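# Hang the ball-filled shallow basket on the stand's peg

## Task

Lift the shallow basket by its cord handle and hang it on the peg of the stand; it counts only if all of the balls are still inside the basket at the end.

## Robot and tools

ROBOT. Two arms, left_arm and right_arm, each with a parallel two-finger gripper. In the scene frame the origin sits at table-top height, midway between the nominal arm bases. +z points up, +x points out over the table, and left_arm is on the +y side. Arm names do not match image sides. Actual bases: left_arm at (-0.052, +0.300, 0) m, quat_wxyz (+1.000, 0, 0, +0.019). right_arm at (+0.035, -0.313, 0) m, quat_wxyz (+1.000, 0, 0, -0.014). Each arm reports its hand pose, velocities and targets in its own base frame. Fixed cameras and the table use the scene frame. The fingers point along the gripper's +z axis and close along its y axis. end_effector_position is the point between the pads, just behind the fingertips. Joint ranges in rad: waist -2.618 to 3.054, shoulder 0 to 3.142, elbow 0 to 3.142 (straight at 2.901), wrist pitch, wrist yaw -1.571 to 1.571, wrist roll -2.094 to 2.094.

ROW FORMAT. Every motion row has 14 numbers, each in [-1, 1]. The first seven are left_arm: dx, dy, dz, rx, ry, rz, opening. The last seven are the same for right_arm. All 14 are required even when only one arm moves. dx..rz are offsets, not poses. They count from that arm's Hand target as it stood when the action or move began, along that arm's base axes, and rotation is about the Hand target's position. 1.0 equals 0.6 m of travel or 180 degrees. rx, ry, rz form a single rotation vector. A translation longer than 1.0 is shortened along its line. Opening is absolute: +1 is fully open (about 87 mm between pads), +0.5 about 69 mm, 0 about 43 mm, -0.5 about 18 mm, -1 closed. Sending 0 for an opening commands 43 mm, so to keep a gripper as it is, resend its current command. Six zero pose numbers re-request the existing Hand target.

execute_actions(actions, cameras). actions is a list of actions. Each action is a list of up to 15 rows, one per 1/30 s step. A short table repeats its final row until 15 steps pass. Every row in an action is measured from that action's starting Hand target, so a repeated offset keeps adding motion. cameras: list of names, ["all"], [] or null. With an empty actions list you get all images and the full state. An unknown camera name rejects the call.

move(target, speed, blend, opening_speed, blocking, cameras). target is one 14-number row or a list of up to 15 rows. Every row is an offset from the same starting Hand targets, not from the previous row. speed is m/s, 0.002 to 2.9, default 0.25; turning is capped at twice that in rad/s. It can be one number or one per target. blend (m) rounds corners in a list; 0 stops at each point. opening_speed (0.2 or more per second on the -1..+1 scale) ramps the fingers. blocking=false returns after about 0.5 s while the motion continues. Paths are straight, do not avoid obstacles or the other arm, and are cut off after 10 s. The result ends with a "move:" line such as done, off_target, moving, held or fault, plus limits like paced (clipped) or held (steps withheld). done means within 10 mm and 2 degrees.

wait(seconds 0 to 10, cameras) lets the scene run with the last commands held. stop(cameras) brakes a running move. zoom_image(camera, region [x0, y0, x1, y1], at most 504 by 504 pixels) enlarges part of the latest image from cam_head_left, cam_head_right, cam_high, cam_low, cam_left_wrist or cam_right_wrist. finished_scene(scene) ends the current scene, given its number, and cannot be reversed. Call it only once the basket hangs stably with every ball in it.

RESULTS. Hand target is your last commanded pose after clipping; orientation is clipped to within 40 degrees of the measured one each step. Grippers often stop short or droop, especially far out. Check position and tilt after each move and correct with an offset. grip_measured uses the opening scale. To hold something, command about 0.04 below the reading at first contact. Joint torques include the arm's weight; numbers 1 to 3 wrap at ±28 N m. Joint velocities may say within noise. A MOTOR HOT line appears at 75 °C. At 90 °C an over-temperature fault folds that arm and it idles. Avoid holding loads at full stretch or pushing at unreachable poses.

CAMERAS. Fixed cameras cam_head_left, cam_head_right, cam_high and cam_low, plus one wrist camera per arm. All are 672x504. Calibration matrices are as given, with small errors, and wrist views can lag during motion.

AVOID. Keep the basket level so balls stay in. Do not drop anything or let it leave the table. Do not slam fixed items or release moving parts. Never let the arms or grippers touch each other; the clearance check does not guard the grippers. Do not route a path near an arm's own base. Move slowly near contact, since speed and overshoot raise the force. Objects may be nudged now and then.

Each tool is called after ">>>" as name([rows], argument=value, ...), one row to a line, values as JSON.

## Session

>>> execute_actions(actions=[])

>>> zoom_image(camera="cam_head_right", region=[260, 100, 460, 370])

>>> zoom_image(camera="cam_head_left", region=[260, 100, 460, 370])

>>> zoom_image(camera="cam_high", region=[240, 60, 520, 290])

Scene clock: 0.00 s.
left_arm: end_effector_position=(+0.3707, +0.0171, +0.0548) grip_measured=+0.994 end_effector_quat_wxyz=(+0.610, -0.037, +0.786, +0.091) | right_arm: end_effector_position=(+0.3733, -0.0172, +0.0560) grip_measured=+0.972 end_effector_quat_wxyz=(+0.605, +0.025, +0.796, -0.019)
Joint positions: left_arm=[-0.084 1.585 0.267 1.067 -0.271 0.032 0.997] | right_arm=[-0.034 1.54 0.282 0.987 0.027 0.008 0.986]
Joint velocities: within noise
Joint torques (N m): no reading
Motor temperatures (°C): left_arm=[30 38 34 33 29 28 32] | right_arm=[27 34 30 38 26 31 28]
Heat: left arm: 38 °C; right arm: 38 °C.
Hand target: left_arm +0.3756, +0.0175, +0.0647; +0.623, -0.044, +0.775, +0.089 | right_arm +0.3782, -0.0185, +0.0660; +0.618, +0.024, +0.785, -0.023
Tool commands: left_gripper/opening=+1.0 right_gripper/opening=+1.0
camera_calibration:
cam_left_wrist: T_world_to_cam=[[0.162281, -0.982657, -0.0897256, -0.0421107], [-0.892936, -0.107548, -0.437149, 0.380295], [0.419918, 0.15106, -0.894902, 0.0323486], [0, 0, 0, 1]] pos_world=[0.332829, -0.00536691, 0.191416]
cam_right_wrist: T_world_to_cam=[[-0.0798393, -0.996791, -0.00581455, 0.0102545], [-0.901027, 0.0746614, -0.42729, 0.384122], [0.426352, -0.0288754, -0.904096, 0.0344115], [0, 0, 0, 1]] pos_world=[0.332251, -0.0174638, 0.195302]

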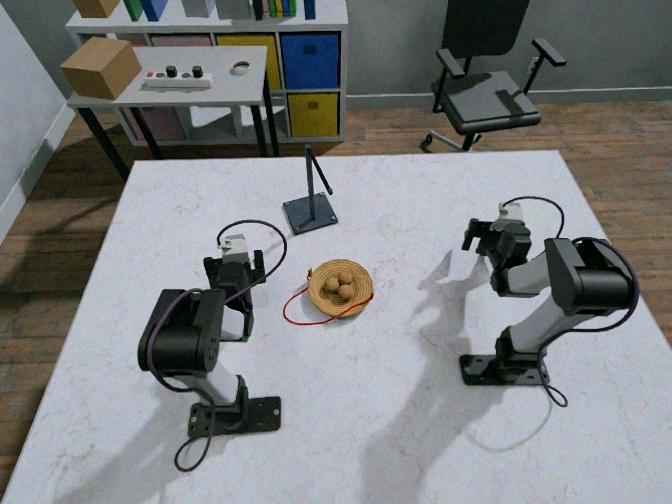

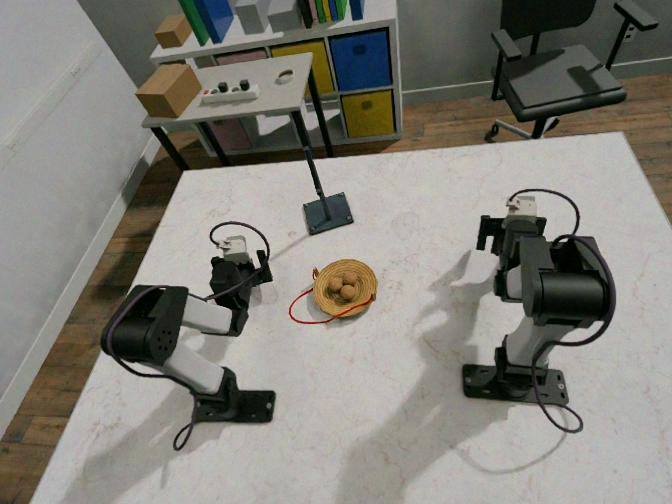

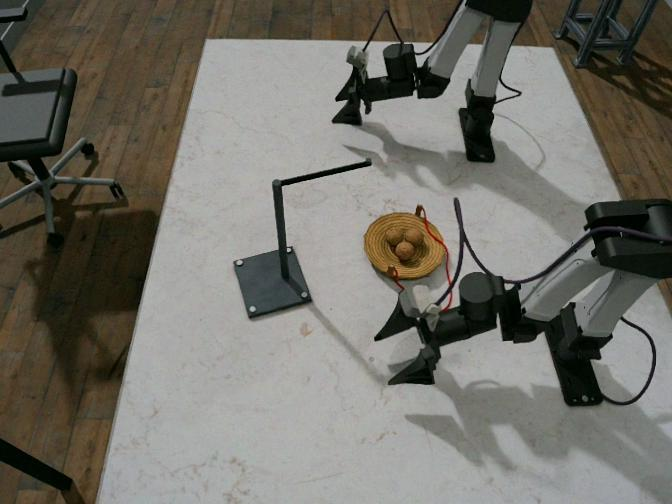

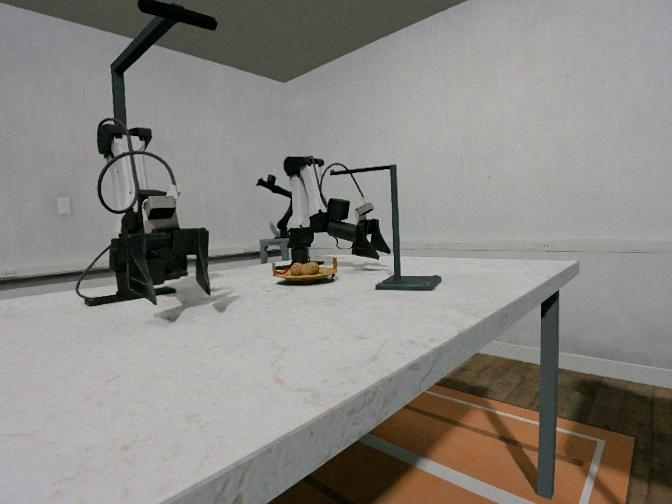

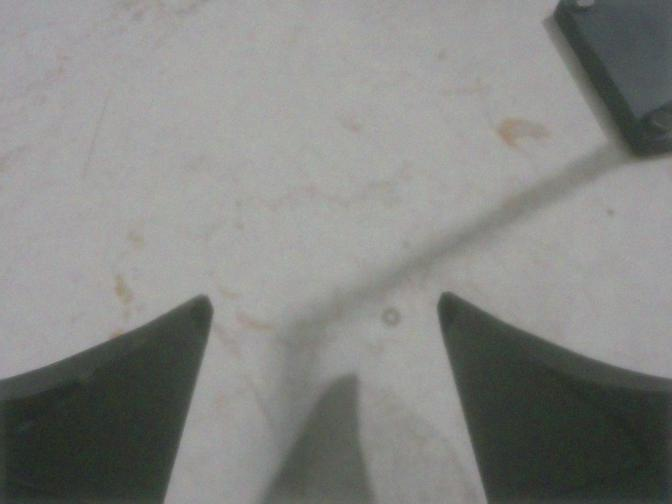

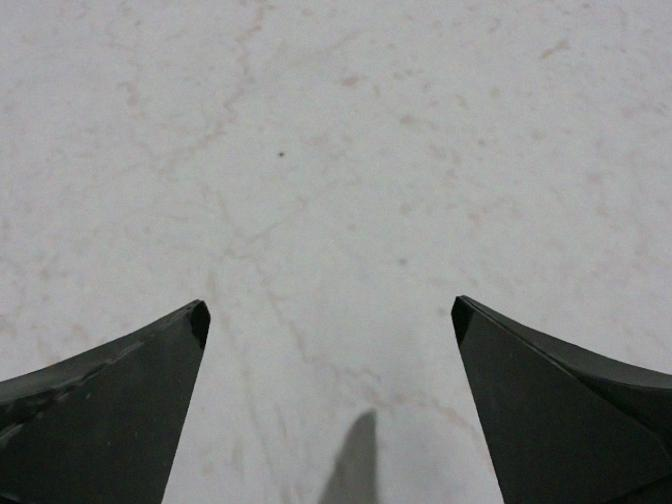

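Scaled by 1.867 from the camera's 672x504 image, which has a finer 960x720 frame.

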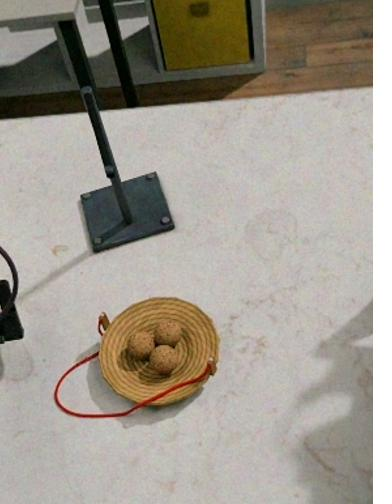

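Scaled by 1.867 from the camera's 672x504 image, which has a finer 960x720 frame.

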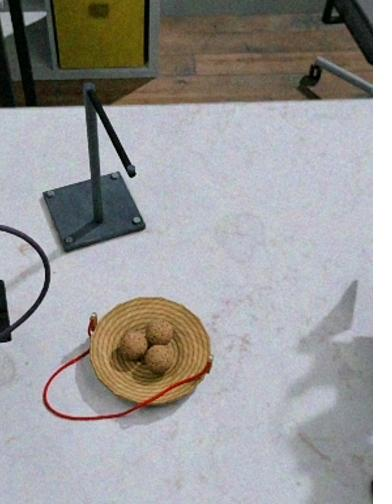

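Scaled by 1.800 from the camera's 672x504 image, which has a finer 960x720 frame.

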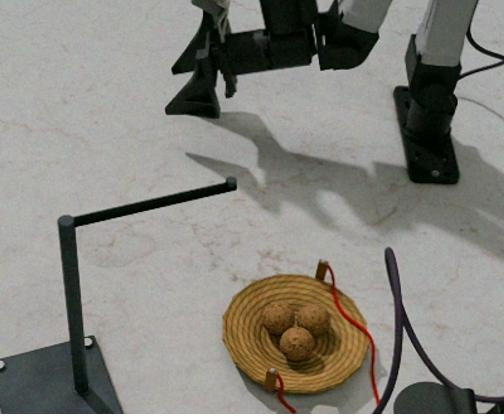

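>>> move([
  [-0.2877,-0.2792,0.2088,0.1325,0.2306,-0.4773,-0.2,0,0,0,0,0,0,1.0],
], cameras=["cam_left_wrist"], speed=0.3)

>>> zoom_image(camera="cam_left_wrist", region=[200, 120, 440, 360])

Scene clock: 54.50 s.
left_arm: end_effector_position=(+0.2015, -0.1429, +0.1799) grip_measured=-0.200 end_effector_quat_wxyz=(+0.217, +0.615, +0.735, -0.188) | right_arm: end_effector_position=(+0.3733, -0.0172, +0.0560) grip_measured=+0.972 end_effector_quat_wxyz=(+0.605, +0.025, +0.796, -0.019)
Joint positions: left_arm=[-0.402 1.257 1.235 -1.212 0.484 0.908 0.4] | right_arm=[-0.034 1.54 0.282 0.987 0.027 0.008 0.986]
Joint torques (N m): left_arm=[-1.44 -2.62 7.95 0.54 0.37 0.38] | right_arm=[0.08 -4.66 4.98 2.03 0.02 0.08]
Motor temperatures (°C): left_arm=[30 41 36 36 29 28 32] | right_arm=[27 36 33 43 26 31 28]
Heat: left arm: 41 °C; right arm: 43 °C.
Hand target: left_arm +0.2029, -0.1500, +0.1899; +0.227, +0.627, +0.719, -0.197 | right_arm +0.3782, -0.0185, +0.0660; +0.618, +0.024, +0.785, -0.023
Off the commanded pose: left_arm 0.012 m, 3 deg | right_arm 0.011 m, 2 deg.
move: off_target (left_arm, right_arm)
camera_calibration:
cam_left_wrist: T_world_to_cam=[[-0.984777, -0.172627, 0.0203432, 0.166363], [-0.159593, 0.944329, 0.287703, 0.138823], [-0.0688758, 0.280076, -0.957504, 0.367676], [0, 0, 0, 1]] pos_world=[0.21131, -0.205353, 0.308728]
Images, in order (width x height): cam_left_wrist 672x504.

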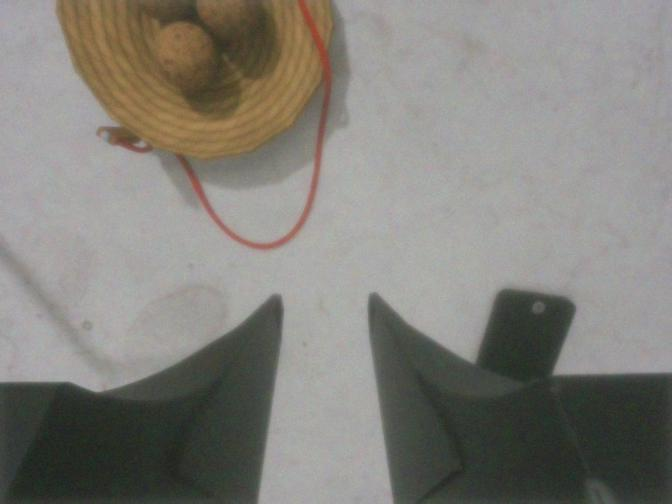

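Scaled by 2.100 from the camera's 672x504 image, which has a finer 960x720 frame.

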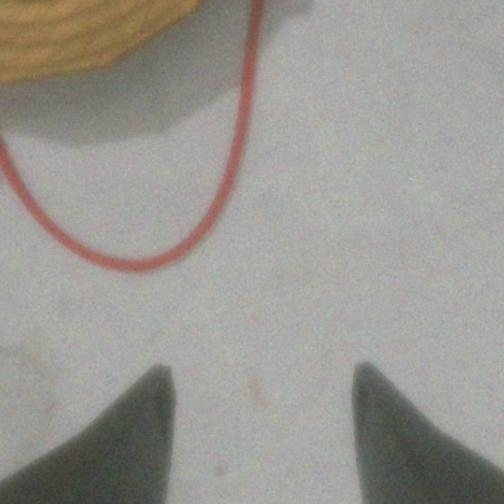

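>>> move([
  [0.0227,-0.0217,-0.235,0,0,0,-0.35,0,0,0,0,0,0,1.0],
], cameras=["cam_left_wrist"], speed=0.2)

>>> zoom_image(camera="cam_left_wrist", region=[200, 120, 440, 360])

Scene clock: 78.97 s.
left_arm: end_effector_position=(+0.2135, -0.1562, +0.0525) grip_measured=-0.350 end_effector_quat_wxyz=(+0.218, +0.625, +0.725, -0.191) | right_arm: end_effector_position=(+0.3733, -0.0172, +0.0560) grip_measured=+0.972 end_effector_quat_wxyz=(+0.605, +0.025, +0.796, -0.019)
Joint positions: left_arm=[-0.429 1.347 0.785 -0.665 0.487 0.908 0.325] | right_arm=[-0.034 1.54 0.282 0.987 0.027 0.008 0.986]
Joint torques (N m): left_arm=[-1.52 -2.8 4.1 1.15 0.25 0.11] | right_arm=[0.1 -4.68 4.96 2.02 0.03 0.07]
Motor temperatures (°C): left_arm=[30 39 41 34 29 28 32] | right_arm=[27 36 33 43 26 31 28]
Heat: left arm: 41 °C; right arm: 43 °C.
Hand target: left_arm +0.2165, -0.1630, +0.0489; +0.227, +0.627, +0.719, -0.197 | right_arm +0.3782, -0.0185, +0.0660; +0.618, +0.024, +0.785, -0.023
Off the commanded pose: left_arm 0.008 m, 1 deg | right_arm 0.011 m, 2 deg.
move: off_target (right_arm)
camera_calibration:
cam_left_wrist: T_world_to_cam=[[-0.989341, -0.144813, 0.0152603, 0.184106], [-0.134732, 0.950116, 0.281295, 0.185811], [-0.0552342, 0.276241, -0.9595, 0.246801], [0, 0, 0, 1]] pos_world=[0.22081, -0.218058, 0.181729]
Images, in order (width x height): cam_left_wrist 672x504.

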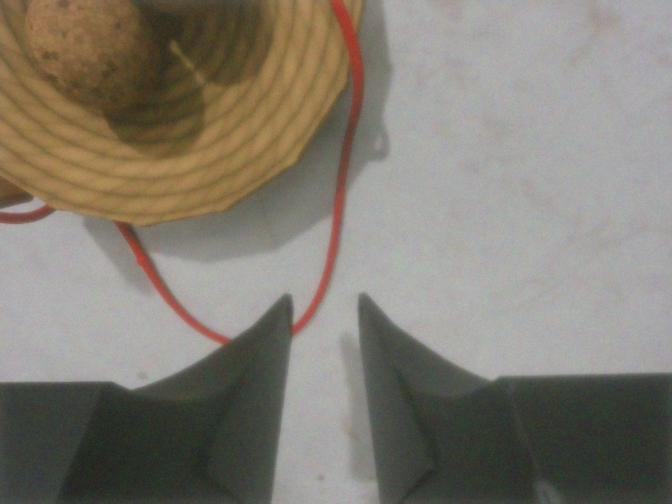

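Scaled by 2.100 from the camera's 672x504 image, which has a finer 960x720 frame.

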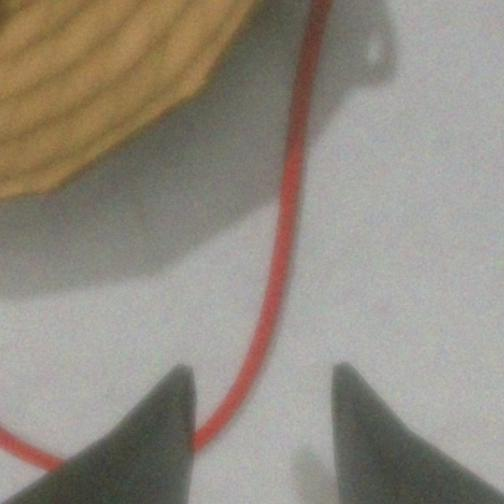

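>>> move([
  [0.0097,0.0267,-0.069,0,0,-0.08,-0.35,0,0,0,0,0,0,1.0],
], cameras=["cam_left_wrist"], speed=0.1)

>>> zoom_image(camera="cam_left_wrist", region=[220, 180, 440, 400])

Scene clock: 111.10 s.
left_arm: end_effector_position=(+0.2181, -0.1429, +0.0087) grip_measured=-0.350 end_effector_quat_wxyz=(+0.187, +0.708, +0.646, -0.217) | right_arm: end_effector_position=(+0.3733, -0.0172, +0.0560) grip_measured=+0.972 end_effector_quat_wxyz=(+0.605, +0.025, +0.796, -0.019)
Joint positions: left_arm=[-0.346 1.54 0.777 -0.662 0.565 1.273 0.325] | right_arm=[-0.034 1.54 0.282 0.987 0.027 0.008 0.986]
Joint torques (N m): left_arm=[0.08 -3.73 4.26 0.63 0.43 0.4] | right_arm=[0.09 -4.67 4.98 2.03 0.03 0.08]
Heat: left arm: 39 °C; right arm: 44 °C.
Hand target: left_arm +0.2224, -0.1470, +0.0075; +0.201, +0.712, +0.635, -0.224 | right_arm +0.3782, -0.0185, +0.0660; +0.618, +0.024, +0.785, -0.023
Off the commanded pose: left_arm 0.006 m, 2 deg | right_arm 0.011 m, 2 deg.
move: off_target (right_arm)
camera_calibration:
cam_left_wrist: T_world_to_cam=[[-0.995031, 0.0959089, 0.0267378, 0.226739], [0.0995433, 0.952505, 0.287794, 0.135291], [0.00213416, 0.289026, -0.957319, 0.190665], [0, 0, 0, 1]] pos_world=[0.211738, -0.205719, 0.137528]
Images, in order (width x height): cam_left_wrist 672x504.

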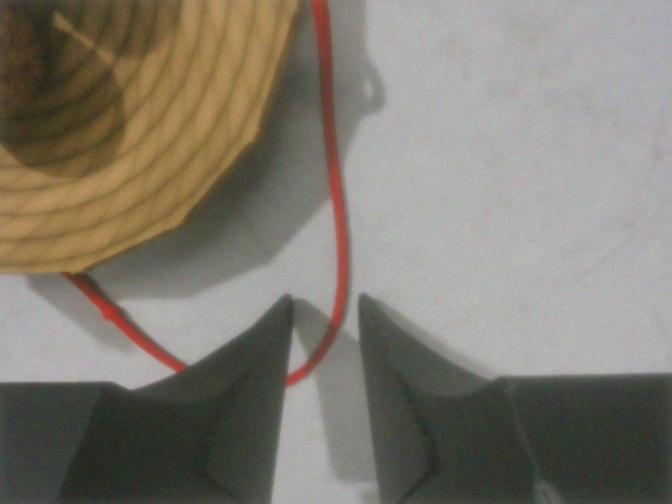

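Scaled by 2.291 from the camera's 672x504 image, which has a finer 960x720 frame.

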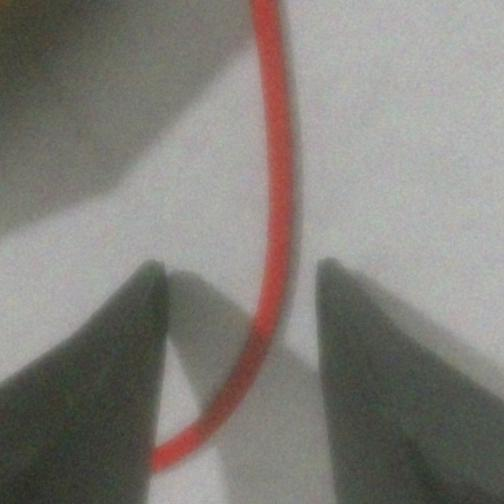

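>>> move([
  [0,0,0,0,0,0,-1,0,0,0,0,0,0,1.0],
], cameras=["cam_left_wrist"], opening_speed=1.0)

>>> zoom_image(camera="cam_left_wrist", region=[220, 180, 440, 400])

Scene clock: 120.20 s.
left_arm: end_effector_position=(+0.2182, -0.1429, +0.0087) grip_measured=-0.924 end_effector_quat_wxyz=(+0.187, +0.708, +0.645, -0.217) | right_arm: end_effector_position=(+0.3733, -0.0172, +0.0560) grip_measured=+0.972 end_effector_quat_wxyz=(+0.605, +0.025, +0.796, -0.019)
Joint positions: left_arm=[-0.346 1.54 0.777 -0.662 0.565 1.275 0.038] | right_arm=[-0.034 1.54 0.282 0.987 0.027 0.008 0.986]
Joint torques (N m): left_arm=[0.09 -3.71 4.25 0.63 0.43 0.4] | right_arm=[0.08 -4.67 4.97 2.03 0.02 0.08]
Heat: left arm: 39 °C; right arm: 44 °C.
Hand target: left_arm +0.2224, -0.1470, +0.0075; +0.201, +0.712, +0.635, -0.224 | right_arm +0.3782, -0.0185, +0.0660; +0.618, +0.024, +0.785, -0.023
Off the commanded pose: left_arm 0.006 m, 2 deg | right_arm 0.011 m, 2 deg.
move: off_target (right_arm)
camera_calibration:
cam_left_wrist: T_world_to_cam=[[-0.994927, 0.09719, 0.0259789, 0.226986], [0.10055, 0.952404, 0.287779, 0.135069], [0.00322682, 0.288931, -0.957344, 0.190418], [0, 0, 0, 1]] pos_world=[0.211638, -0.205719, 0.137528]
Images, in order (width x height): cam_left_wrist 672x504.

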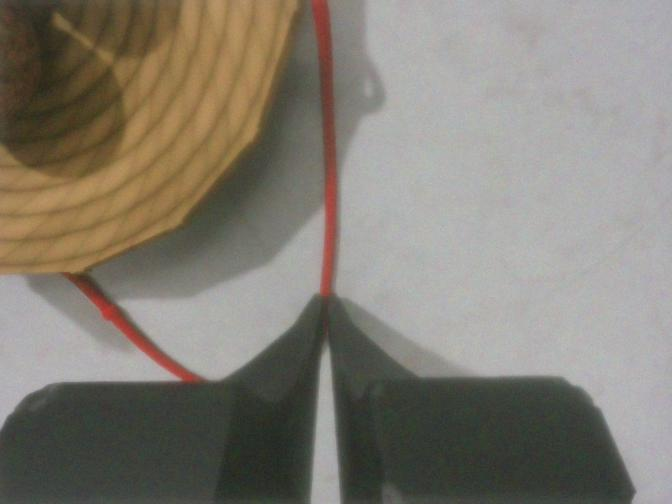

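Scaled by 2.291 from the camera's 672x504 image, which has a finer 960x720 frame.

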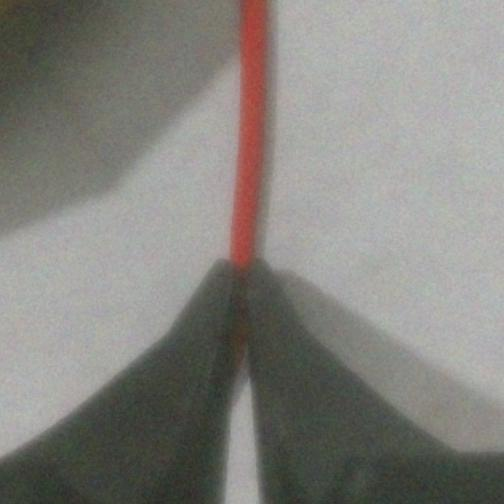

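>>> move([
  [0.0293,-0.0383,0.221,-0.06,0.007,0,-1,0,0,0,0,0,0,1.0],
  [0.13,-0.1917,0.37,-0.1656,0.0192,0,-1,0,0,0,0,0,0,1.0],
], cameras=["cam_left_wrist","cam_low","cam_high","cam_head_right"], speed=0.18, blend=0.04)

>>> zoom_image(camera="cam_low", region=[220, 120, 410, 310])

>>> zoom_image(camera="cam_high", region=[300, 90, 500, 300])

Scene clock: 139.40 s.
left_arm: end_effector_position=(+0.2923, -0.2513, +0.2171) grip_measured=-1.000 end_effector_quat_wxyz=(+0.333, +0.625, +0.585, -0.396) | right_arm: end_effector_position=(+0.3733, -0.0172, +0.0560) grip_measured=+0.972 end_effector_quat_wxyz=(+0.605, +0.025, +0.796, -0.019)
Joint positions: left_arm=[-0.359 1.687 1.555 -1.015 1.036 1.034 0] | right_arm=[-0.034 1.54 0.282 0.987 0.027 0.008 0.986]
Joint torques (N m): left_arm=[-1.42 -5.82 7.39 1.14 0.62 0.12] | right_arm=[0.09 -4.66 4.97 2.02 0.02 0.08]
Heat: left arm: 39 °C; right arm: 44 °C.
Hand target: left_arm +0.3003, -0.2620, +0.2296; +0.358, +0.629, +0.561, -0.401 | right_arm +0.3782, -0.0185, +0.0660; +0.618, +0.024, +0.785, -0.023
Off the commanded pose: left_arm 0.018 m, 4 deg | right_arm 0.011 m, 2 deg.
move: off_target (left_arm, right_arm)
camera_calibration:
cam_left_wrist: T_world_to_cam=[[-0.993416, 0.0994321, 0.05691, 0.299224], [0.0853058, 0.973561, -0.211899, 0.289214], [-0.076475, -0.205649, -0.975633, 0.323944], [0, 0, 0, 1]] pos_world=[0.297356, -0.244702, 0.360306]
Images, in order (width x height): cam_head_right 672x504, cam_high 672x504, cam_low 672x504, cam_left_wrist 672x504.

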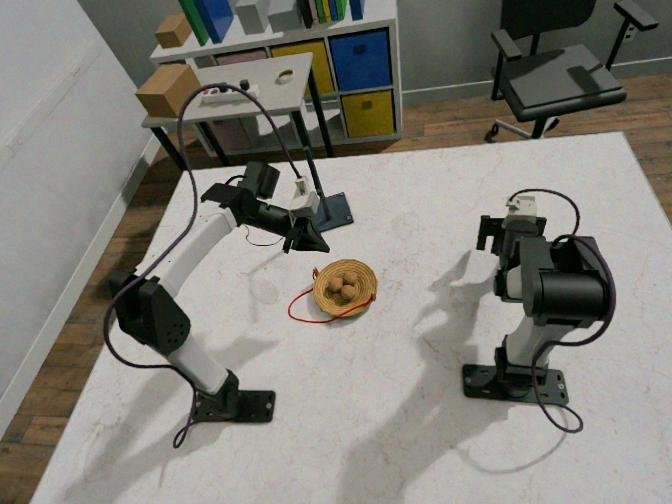

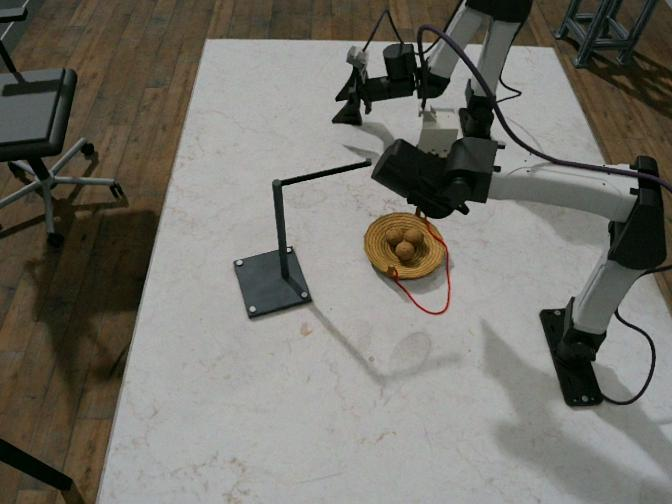

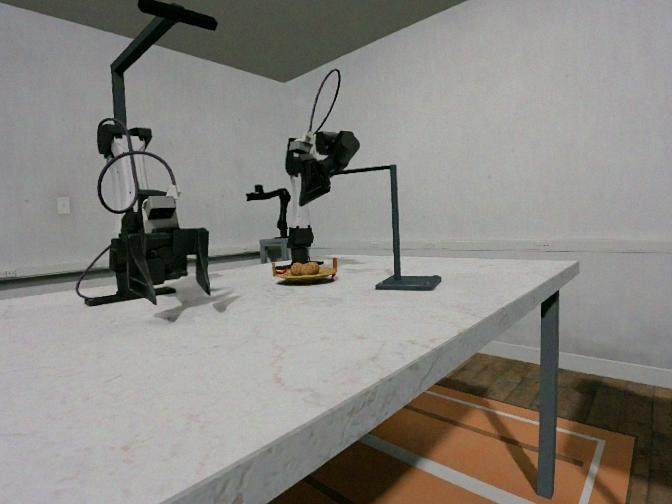

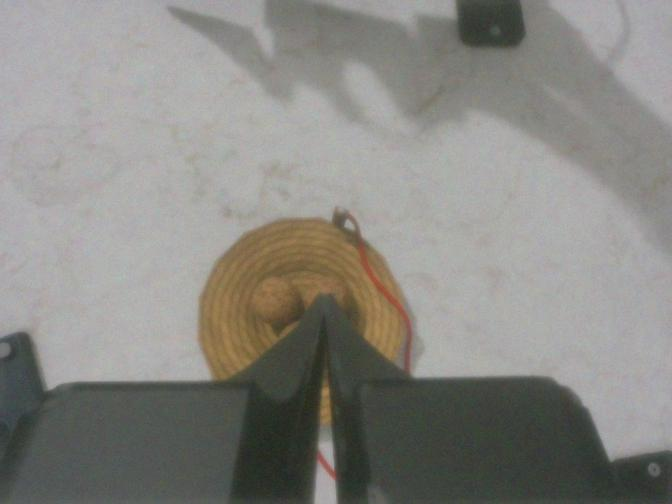

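Scaled by 2.653 from the camera's 672x504 image, which has a finer 960x720 frame.

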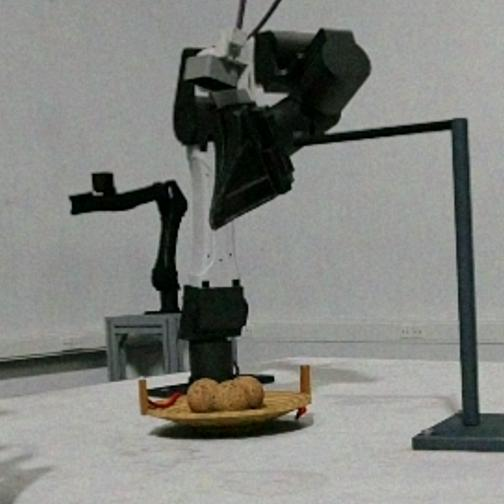

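Scaled by 2.400 from the camera's 672x504 image, which has a finer 960x720 frame.

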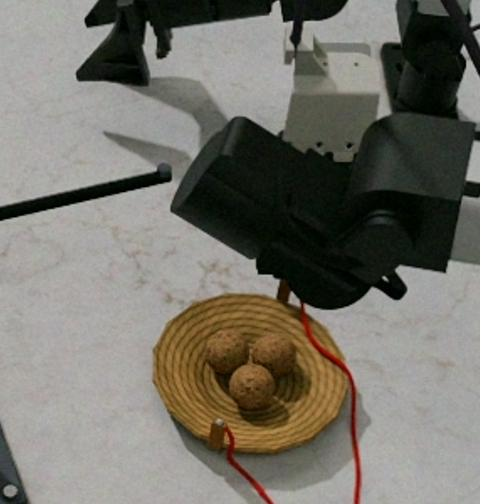

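>>> move([
  [-0.1,0.1283,-0.15,0.1056,-0.012,0,-0.35,0,0,0,0,0,0,1.0],
  [-0.1298,0.1917,-0.31,0.1656,-0.0192,0,-0.35,0,0,0,0,0,0,1.0],
], cameras=["cam_left_wrist"], speed=0.25, blend=0.04)

>>> zoom_image(camera="cam_left_wrist", region=[220, 180, 440, 400])

Scene clock: 152.27 s.
left_arm: end_effector_position=(+0.2147, -0.1471, +0.0408) grip_measured=-0.350 end_effector_quat_wxyz=(+0.177, +0.701, +0.648, -0.240) | right_arm: end_effector_position=(+0.3733, -0.0172, +0.0560) grip_measured=+0.972 end_effector_quat_wxyz=(+0.605, +0.025, +0.796, -0.019)
Joint positions: left_arm=[-0.344 1.512 0.886 -0.838 0.599 1.273 0.325] | right_arm=[-0.034 1.54 0.282 0.987 0.027 0.008 0.986]
Joint torques (N m): left_arm=[-0.13 -7.06 3.48 0.68 0.1 0.41] | right_arm=[0.08 -4.67 4.98 2.03 0.02 0.07]
Heat: left arm: 40 °C; right arm: 45 °C.
Hand target: left_arm +0.2225, -0.1470, +0.0436; +0.201, +0.712, +0.635, -0.224 | right_arm +0.3782, -0.0185, +0.0660; +0.618, +0.024, +0.785, -0.023
Off the commanded pose: left_arm 0.008 m, 4 deg | right_arm 0.011 m, 2 deg.
move: off_target (left_arm, right_arm)
camera_calibration:
cam_left_wrist: T_world_to_cam=[[-0.992415, 0.0987674, 0.0731983, 0.220944], [0.114836, 0.957332, 0.265193, 0.128808], [-0.0438826, 0.271588, -0.961413, 0.230155], [0, 0, 0, 1]] pos_world=[0.214576, -0.207642, 0.170942]
Images, in order (width x height): cam_left_wrist 672x504.

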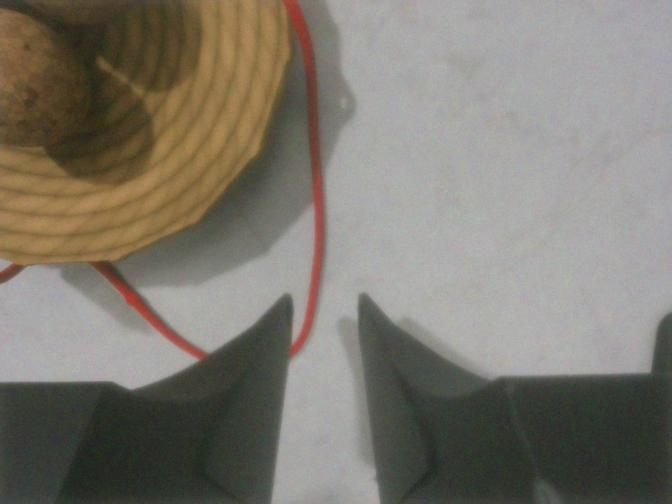

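Scaled by 2.291 from the camera's 672x504 image, which has a finer 960x720 frame.

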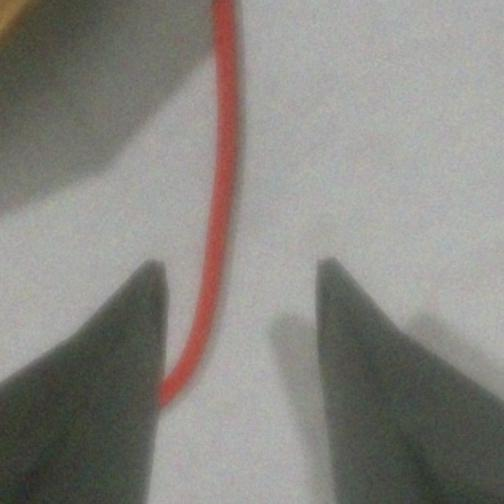

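>>> move([
  [0.0083,0.0275,-0.0743,0,0,0,-0.3,0,0,0,0,0,0,1.0],
], cameras=["cam_left_wrist"], speed=0.06)

>>> zoom_image(camera="cam_left_wrist", region=[220, 180, 440, 400])

Scene clock: 170.33 s.
left_arm: end_effector_position=(+0.2237, -0.1321, +0.0085) grip_measured=-0.300 end_effector_quat_wxyz=(+0.195, +0.705, +0.642, -0.230) | right_arm: end_effector_position=(+0.3733, -0.0172, +0.0560) grip_measured=+0.972 end_effector_quat_wxyz=(+0.605, +0.025, +0.796, -0.019)
Joint positions: left_arm=[-0.275 1.563 0.791 -0.697 0.605 1.357 0.35] | right_arm=[-0.034 1.54 0.282 0.987 0.027 0.008 0.986]
Joint torques (N m): left_arm=[0.09 -3.19 2.61 0.77 0.14 0.41] | right_arm=[0.09 -4.67 5 2.03 0.02 0.08]
Heat: left arm: 42 °C; right arm: 45 °C.
Hand target: left_arm +0.2274, -0.1305, -0.0010; +0.201, +0.712, +0.634, -0.224 | right_arm +0.3782, -0.0185, +0.0660; +0.618, +0.024, +0.785, -0.023
Off the commanded pose: left_arm 0.010 m, 1 deg | right_arm 0.011 m, 2 deg.
move: off_target (right_arm)
camera_calibration:
cam_left_wrist: T_world_to_cam=[[-0.994454, 0.10056, 0.0307965, 0.231743], [0.105108, 0.960345, 0.258242, 0.124607], [-0.00360656, 0.260047, -0.965589, 0.184916], [0, 0, 0, 1]] pos_world=[0.218028, -0.191056, 0.139237]
Images, in order (width x height): cam_left_wrist 672x504.

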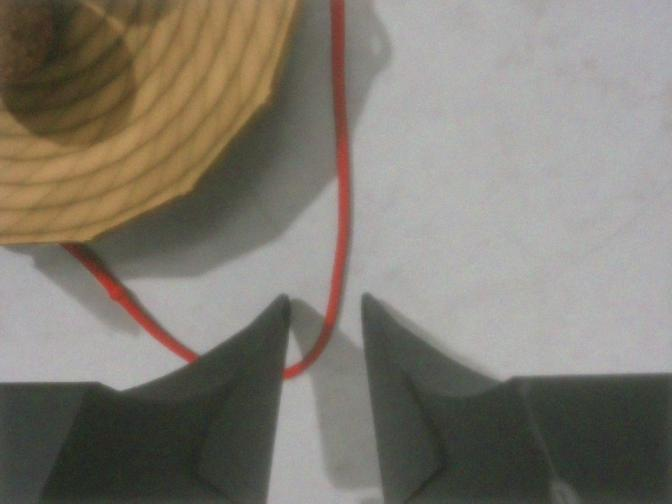

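Scaled by 2.291 from the camera's 672x504 image, which has a finer 960x720 frame.

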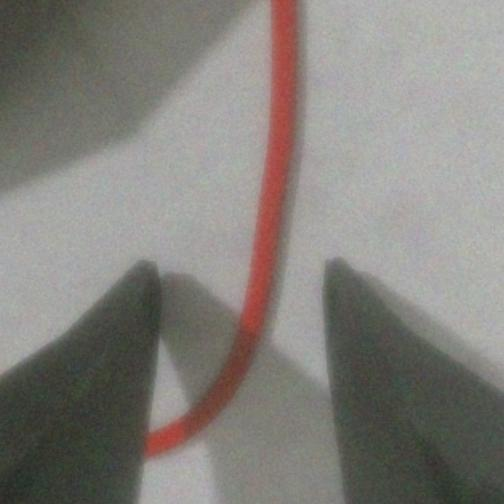

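>>> move([
  [0,0,-0.01,0,0,0,-0.3,0,0,0,0,0,0,1.0],
], cameras=["cam_left_wrist"], speed=0.06)

>>> zoom_image(camera="cam_left_wrist", region=[220, 180, 440, 400])

Scene clock: 180.03 s.
left_arm: end_effector_position=(+0.2253, -0.1348, +0.0080) grip_measured=-0.300 end_effector_quat_wxyz=(+0.204, +0.705, +0.638, -0.232) | right_arm: end_effector_position=(+0.3733, -0.0172, +0.0560) grip_measured=+0.972 end_effector_quat_wxyz=(+0.605, +0.025, +0.796, -0.019)
Joint positions: left_arm=[-0.274 1.563 0.783 -0.676 0.62 1.359 0.35] | right_arm=[-0.034 1.54 0.282 0.987 0.027 0.008 0.986]
Joint torques (N m): left_arm=[-0.02 -2.13 2.19 0.83 -0.01 0.41] | right_arm=[0.09 -4.67 5 2.02 0.02 0.08]
Heat: left arm: 41 °C; right arm: 45 °C.
Hand target: left_arm +0.2276, -0.1305, -0.0069; +0.201, +0.712, +0.634, -0.224 | right_arm +0.3782, -0.0185, +0.0660; +0.618, +0.024, +0.785, -0.023
Off the commanded pose: left_arm 0.016 m, 1 deg | right_arm 0.011 m, 2 deg.
move: off_target (left_arm, right_arm)
camera_calibration:
cam_left_wrist: T_world_to_cam=[[-0.994561, 0.102373, 0.0192015, 0.233962], [0.103973, 0.964804, 0.241544, 0.128199], [0.00620182, 0.242227, -0.9702, 0.18058], [0, 0, 0, 1]] pos_world=[0.21824, -0.191379, 0.13974]
Images, in order (width x height): cam_left_wrist 672x504.

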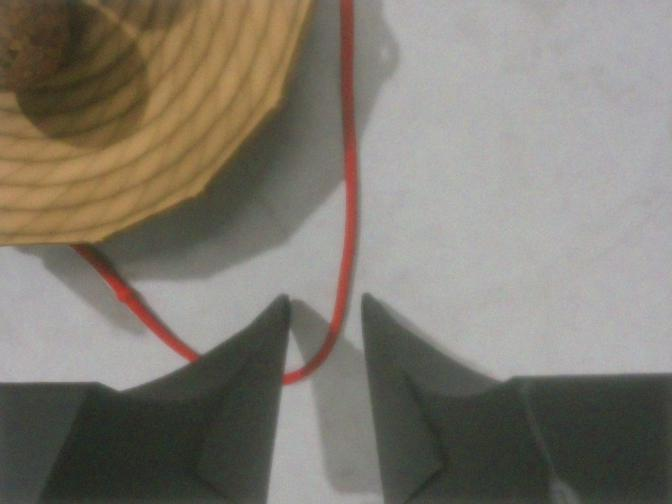

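Scaled by 2.291 from the camera's 672x504 image, which has a finer 960x720 frame.

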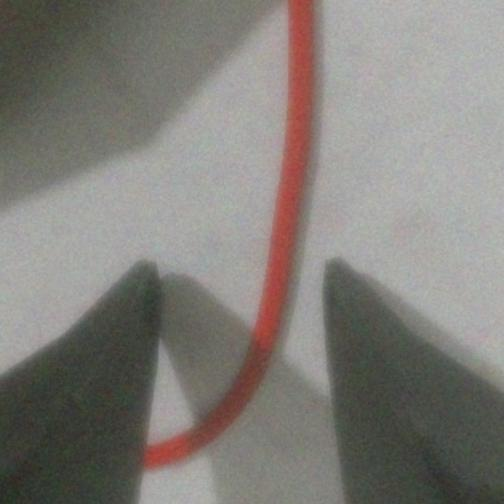

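>>> move([
  [0,0,0.04,0,0,0,-0.3,0,0,0,0,0,0,1.0],
  [-0.0068,-0.0025,0.07,0.16,-0.0185,0,-0.3,0,0,0,0,0,0,1.0],
], cameras=["cam_left_wrist"], speed=0.2, blend=0.01)

>>> zoom_image(camera="cam_left_wrist", region=[220, 180, 440, 400])

Scene clock: 202.03 s.
left_arm: end_effector_position=(+0.2168, -0.1266, +0.0299) grip_measured=-0.300 end_effector_quat_wxyz=(+0.030, +0.745, +0.664, -0.043) | right_arm: end_effector_position=(+0.3733, -0.0172, +0.0560) grip_measured=+0.972 end_effector_quat_wxyz=(+0.605, +0.025, +0.796, -0.019)
Joint positions: left_arm=[-0.605 1.596 0.97 -0.907 0.099 1.078 0.35] | right_arm=[-0.034 1.54 0.282 0.987 0.027 0.008 0.986]
Joint torques (N m): left_arm=[-1.39 -4.42 7.13 0.18 -0.13 0.11] | right_arm=[0.09 -4.67 4.98 2.03 0.02 0.08]
Heat: left arm: 39 °C; right arm: 45 °C.
Hand target: left_arm +0.2234, -0.1320, +0.0350; +0.035, +0.746, +0.664, -0.039 | right_arm +0.3782, -0.0185, +0.0660; +0.618, +0.024, +0.785, -0.023
Off the commanded pose: left_arm 0.010 m, 1 deg | right_arm 0.011 m, 2 deg.
move: off_target (right_arm)
camera_calibration:
cam_left_wrist: T_world_to_cam=[[-0.993637, 0.110414, 0.0222313, 0.224968], [0.0947673, 0.71294, 0.694792, 0.0725099], [0.060865, 0.692478, -0.718867, 0.237517], [0, 0, 0, 1]] pos_world=[0.202208, -0.24101, 0.115363]
Images, in order (width x height): cam_left_wrist 672x504.

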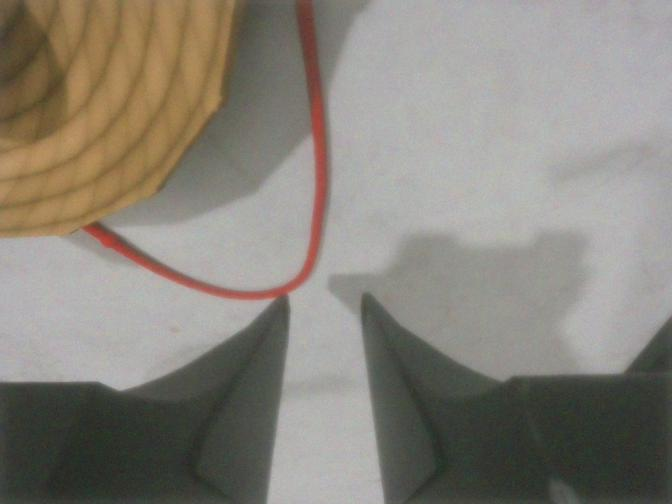

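Scaled by 2.291 from the camera's 672x504 image, which has a finer 960x720 frame.

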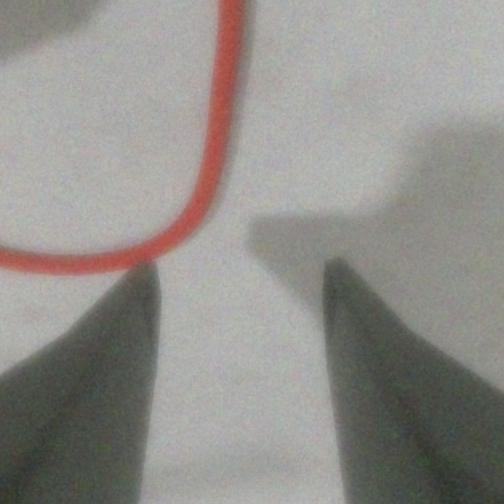

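>>> move([
  [0.0095,-0.004,-0.04,0,0,-0.05,-0.4,0,0,0,0,0,0,1.0],
], cameras=["cam_left_wrist"], speed=0.06)

>>> zoom_image(camera="cam_left_wrist", region=[220, 180, 440, 400])

Scene clock: 221.77 s.
left_arm: end_effector_position=(+0.2276, -0.1314, +0.0168) grip_measured=-0.400 end_effector_quat_wxyz=(+0.029, +0.786, +0.617, -0.043) | right_arm: end_effector_position=(+0.3733, -0.0172, +0.0560) grip_measured=+0.972 end_effector_quat_wxyz=(+0.605, +0.025, +0.796, -0.019)
Joint positions: left_arm=[-0.605 1.649 0.97 -0.861 0.099 1.204 0.3] | right_arm=[-0.034 1.54 0.282 0.987 0.027 0.008 0.986]
Joint torques (N m): left_arm=[-1.44 -4.71 3.38 0.52 -0.06 0.38] | right_arm=[0.09 -4.67 4.98 2.03 0.02 0.08]
Heat: left arm: 40 °C; right arm: 46 °C.
Hand target: left_arm +0.2291, -0.1344, +0.0111; +0.032, +0.796, +0.604, -0.041 | right_arm +0.3782, -0.0185, +0.0660; +0.618, +0.024, +0.785, -0.023
Off the commanded pose: left_arm 0.007 m, 2 deg | right_arm 0.011 m, 2 deg.
move: off_target (right_arm)
camera_calibration:
cam_left_wrist: T_world_to_cam=[[-0.972216, 0.233552, 0.0158158, 0.247918], [0.178355, 0.695298, 0.69624, 0.0625366], [0.151611, 0.679716, -0.717635, 0.208496], [0, 0, 0, 1]] pos_world=[0.198266, -0.243102, 0.102163]
Images, in order (width x height): cam_left_wrist 672x504.

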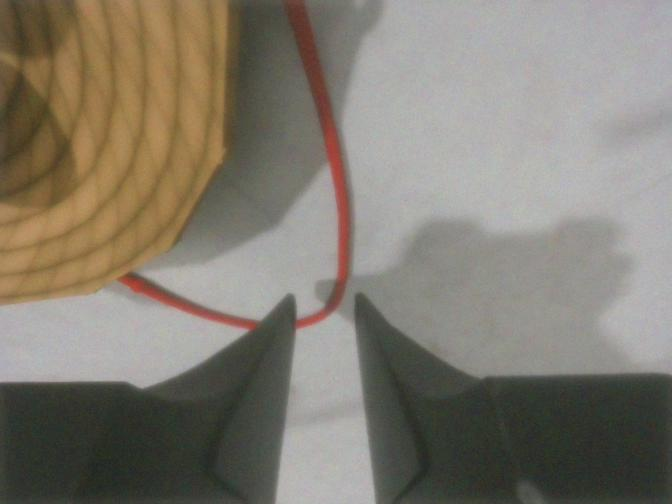

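Scaled by 2.291 from the camera's 672x504 image, which has a finer 960x720 frame.

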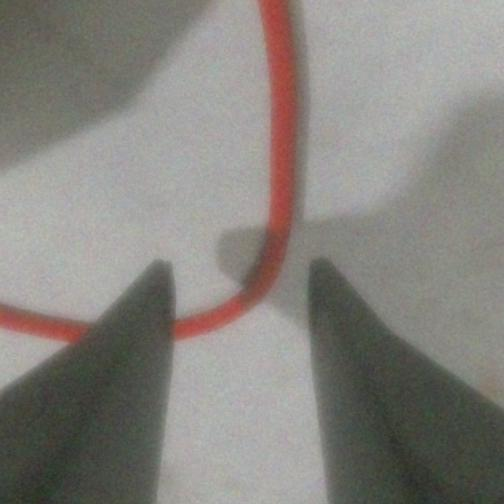

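>>> move([
  [-0.0083,0.0067,-0.0133,0,0,0,-0.4,0,0,0,0,0,0,1.0],
], cameras=["cam_left_wrist"], speed=0.05)

>>> zoom_image(camera="cam_left_wrist", region=[220, 180, 440, 400])

Scene clock: 233.73 s.
left_arm: end_effector_position=(+0.2212, -0.1270, +0.0063) grip_measured=-0.400 end_effector_quat_wxyz=(+0.025, +0.786, +0.616, -0.044) | right_arm: end_effector_position=(+0.3733, -0.0172, +0.0560) grip_measured=+0.972 end_effector_quat_wxyz=(+0.605, +0.025, +0.796, -0.019)
Joint positions: left_arm=[-0.605 1.649 0.924 -0.824 0.099 1.206 0.3] | right_arm=[-0.034 1.54 0.282 0.987 0.027 0.008 0.986]
Joint torques (N m): left_arm=[-1.31 -5.29 3.51 0.5 -0.06 0.39] | right_arm=[0.09 -4.68 5 2.02 0.02 0.07]
Heat: left arm: 39 °C; right arm: 46 °C.
Hand target: left_arm +0.2241, -0.1304, +0.0031; +0.032, +0.796, +0.604, -0.041 | right_arm +0.3782, -0.0185, +0.0660; +0.618, +0.024, +0.785, -0.023
Off the commanded pose: left_arm 0.006 m, 2 deg | right_arm 0.011 m, 2 deg.
move: off_target (right_arm)
camera_calibration:
cam_left_wrist: T_world_to_cam=[[-0.971697, 0.234893, 0.0251067, 0.240882], [0.185108, 0.691071, 0.698682, 0.0659104], [0.146765, 0.683554, -0.714992, 0.200371], [0, 0, 0, 1]] pos_world=[0.192456, -0.239094, 0.0911652]
Images, in order (width x height): cam_left_wrist 672x504.

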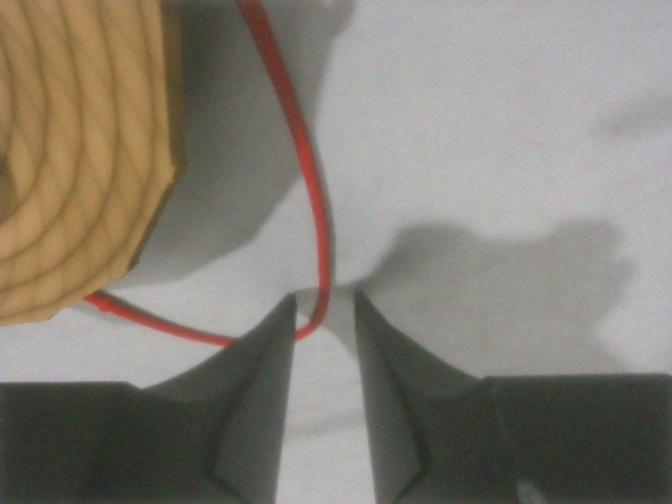

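Scaled by 2.291 from the camera's 672x504 image, which has a finer 960x720 frame.

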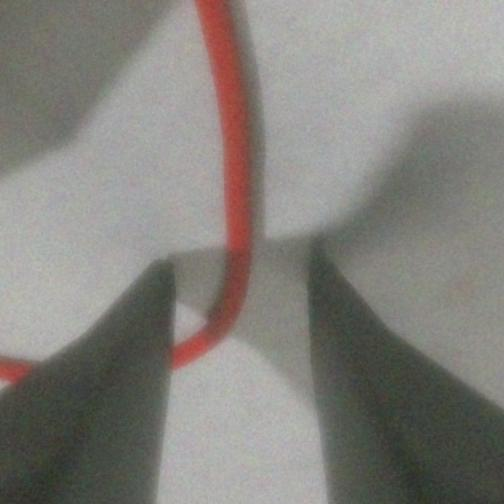

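>>> move([
  [0,0,0,0,0,0,-1,0,0,0,0,0,0,1.0],
], cameras=["cam_left_wrist"], opening_speed=0.8)

>>> zoom_image(camera="cam_left_wrist", region=[220, 180, 440, 400])

Scene clock: 239.60 s.
left_arm: end_effector_position=(+0.2212, -0.1270, +0.0063) grip_measured=-0.916 end_effector_quat_wxyz=(+0.025, +0.786, +0.616, -0.044) | right_arm: end_effector_position=(+0.3733, -0.0172, +0.0560) grip_measured=+0.972 end_effector_quat_wxyz=(+0.605, +0.025, +0.796, -0.019)
Joint positions: left_arm=[-0.605 1.649 0.924 -0.824 0.099 1.206 0.042] | right_arm=[-0.034 1.54 0.282 0.987 0.027 0.008 0.986]
Joint torques (N m): left_arm=[-1.29 -5.27 3.48 0.5 -0.06 0.38] | right_arm=[0.09 -4.68 5 2.03 0.02 0.08]
Heat: left arm: 39 °C; right arm: 46 °C.
Hand target: left_arm +0.2241, -0.1304, +0.0031; +0.032, +0.796, +0.604, -0.041 | right_arm +0.3782, -0.0185, +0.0660; +0.618, +0.024, +0.785, -0.023
Off the commanded pose: left_arm 0.006 m, 2 deg | right_arm 0.011 m, 2 deg.
move: off_target (right_arm)
camera_calibration:
cam_left_wrist: T_world_to_cam=[[-0.971697, 0.234893, 0.0251067, 0.240882], [0.185108, 0.691071, 0.698682, 0.0659104], [0.146765, 0.683554, -0.714992, 0.200371], [0, 0, 0, 1]] pos_world=[0.192456, -0.239094, 0.0911652]
Images, in order (width x height): cam_left_wrist 672x504.

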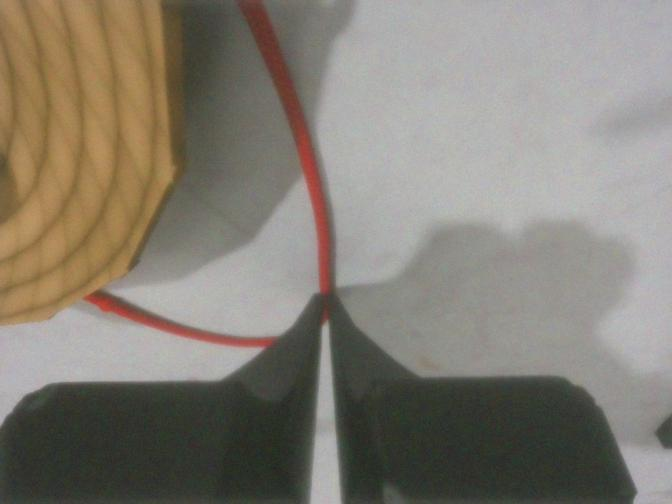

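Scaled by 2.291 from the camera's 672x504 image, which has a finer 960x720 frame.

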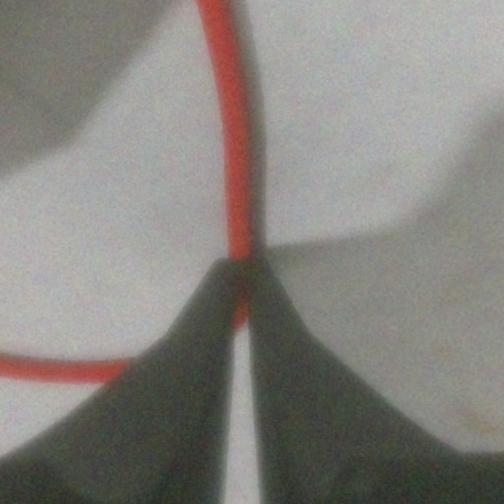

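>>> move([
  [0,0,0,0,0,0,-0.7,0,0,0,0,0,0,1.0],
  [0,0,-0.013,0,0,0,-0.7,0,0,0,0,0,0,1.0],
  [0,0,-0.013,0,0,0,-1,0,0,0,0,0,0,1.0],
], cameras=["cam_left_wrist"], opening_speed=0.8, speed=0.04)

>>> zoom_image(camera="cam_left_wrist", region=[220, 180, 440, 400])

Scene clock: 249.03 s.
left_arm: end_effector_position=(+0.2251, -0.1274, +0.0050) grip_measured=-0.911 end_effector_quat_wxyz=(+0.031, +0.787, +0.615, -0.036) | right_arm: end_effector_position=(+0.3733, -0.0172, +0.0560) grip_measured=+0.972 end_effector_quat_wxyz=(+0.605, +0.025, +0.796, -0.019)
Joint positions: left_arm=[-0.605 1.649 0.917 -0.801 0.088 1.207 0.044] | right_arm=[-0.034 1.54 0.282 0.987 0.027 0.008 0.986]
Joint torques (N m): left_arm=[-1.26 -4.08 2.59 0.61 0.03 0.37] | right_arm=[0.09 -4.66 5 2.02 0.03 0.07]
Heat: left arm: 39 °C; right arm: 46 °C.
Hand target: left_arm +0.2242, -0.1304, -0.0047; +0.032, +0.796, +0.604, -0.041 | right_arm +0.3782, -0.0185, +0.0660; +0.618, +0.024, +0.785, -0.023
Off the commanded pose: left_arm 0.010 m, 2 deg | right_arm 0.011 m, 2 deg.
move: off_target (right_arm); target 3's new opening was sent with left_arm's hand 0.011 m and 2 deg from that target
camera_calibration:
cam_left_wrist: T_world_to_cam=[[-0.971723, 0.236055, 0.00565779, 0.245084], [0.172016, 0.691285, 0.701808, 0.0693026], [0.161754, 0.682937, -0.712343, 0.195675], [0, 0, 0, 1]] pos_world=[0.194581, -0.239395, 0.0893643]
Images, in order (width x height): cam_left_wrist 672x504.

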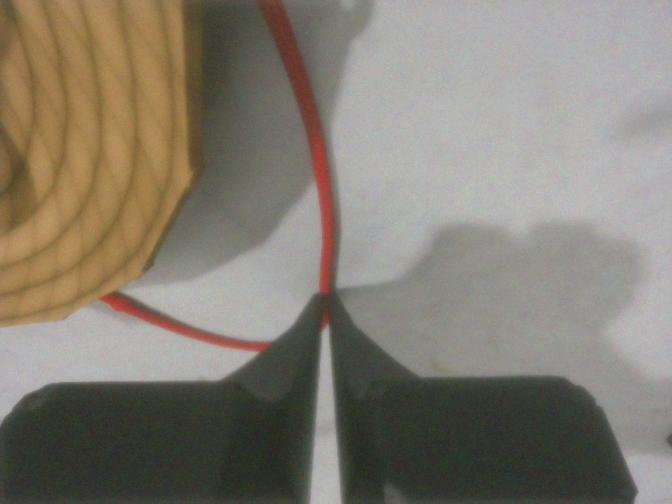

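Scaled by 2.291 from the camera's 672x504 image, which has a finer 960x720 frame.

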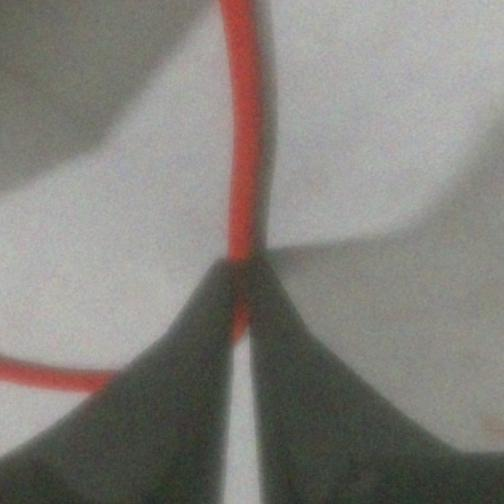

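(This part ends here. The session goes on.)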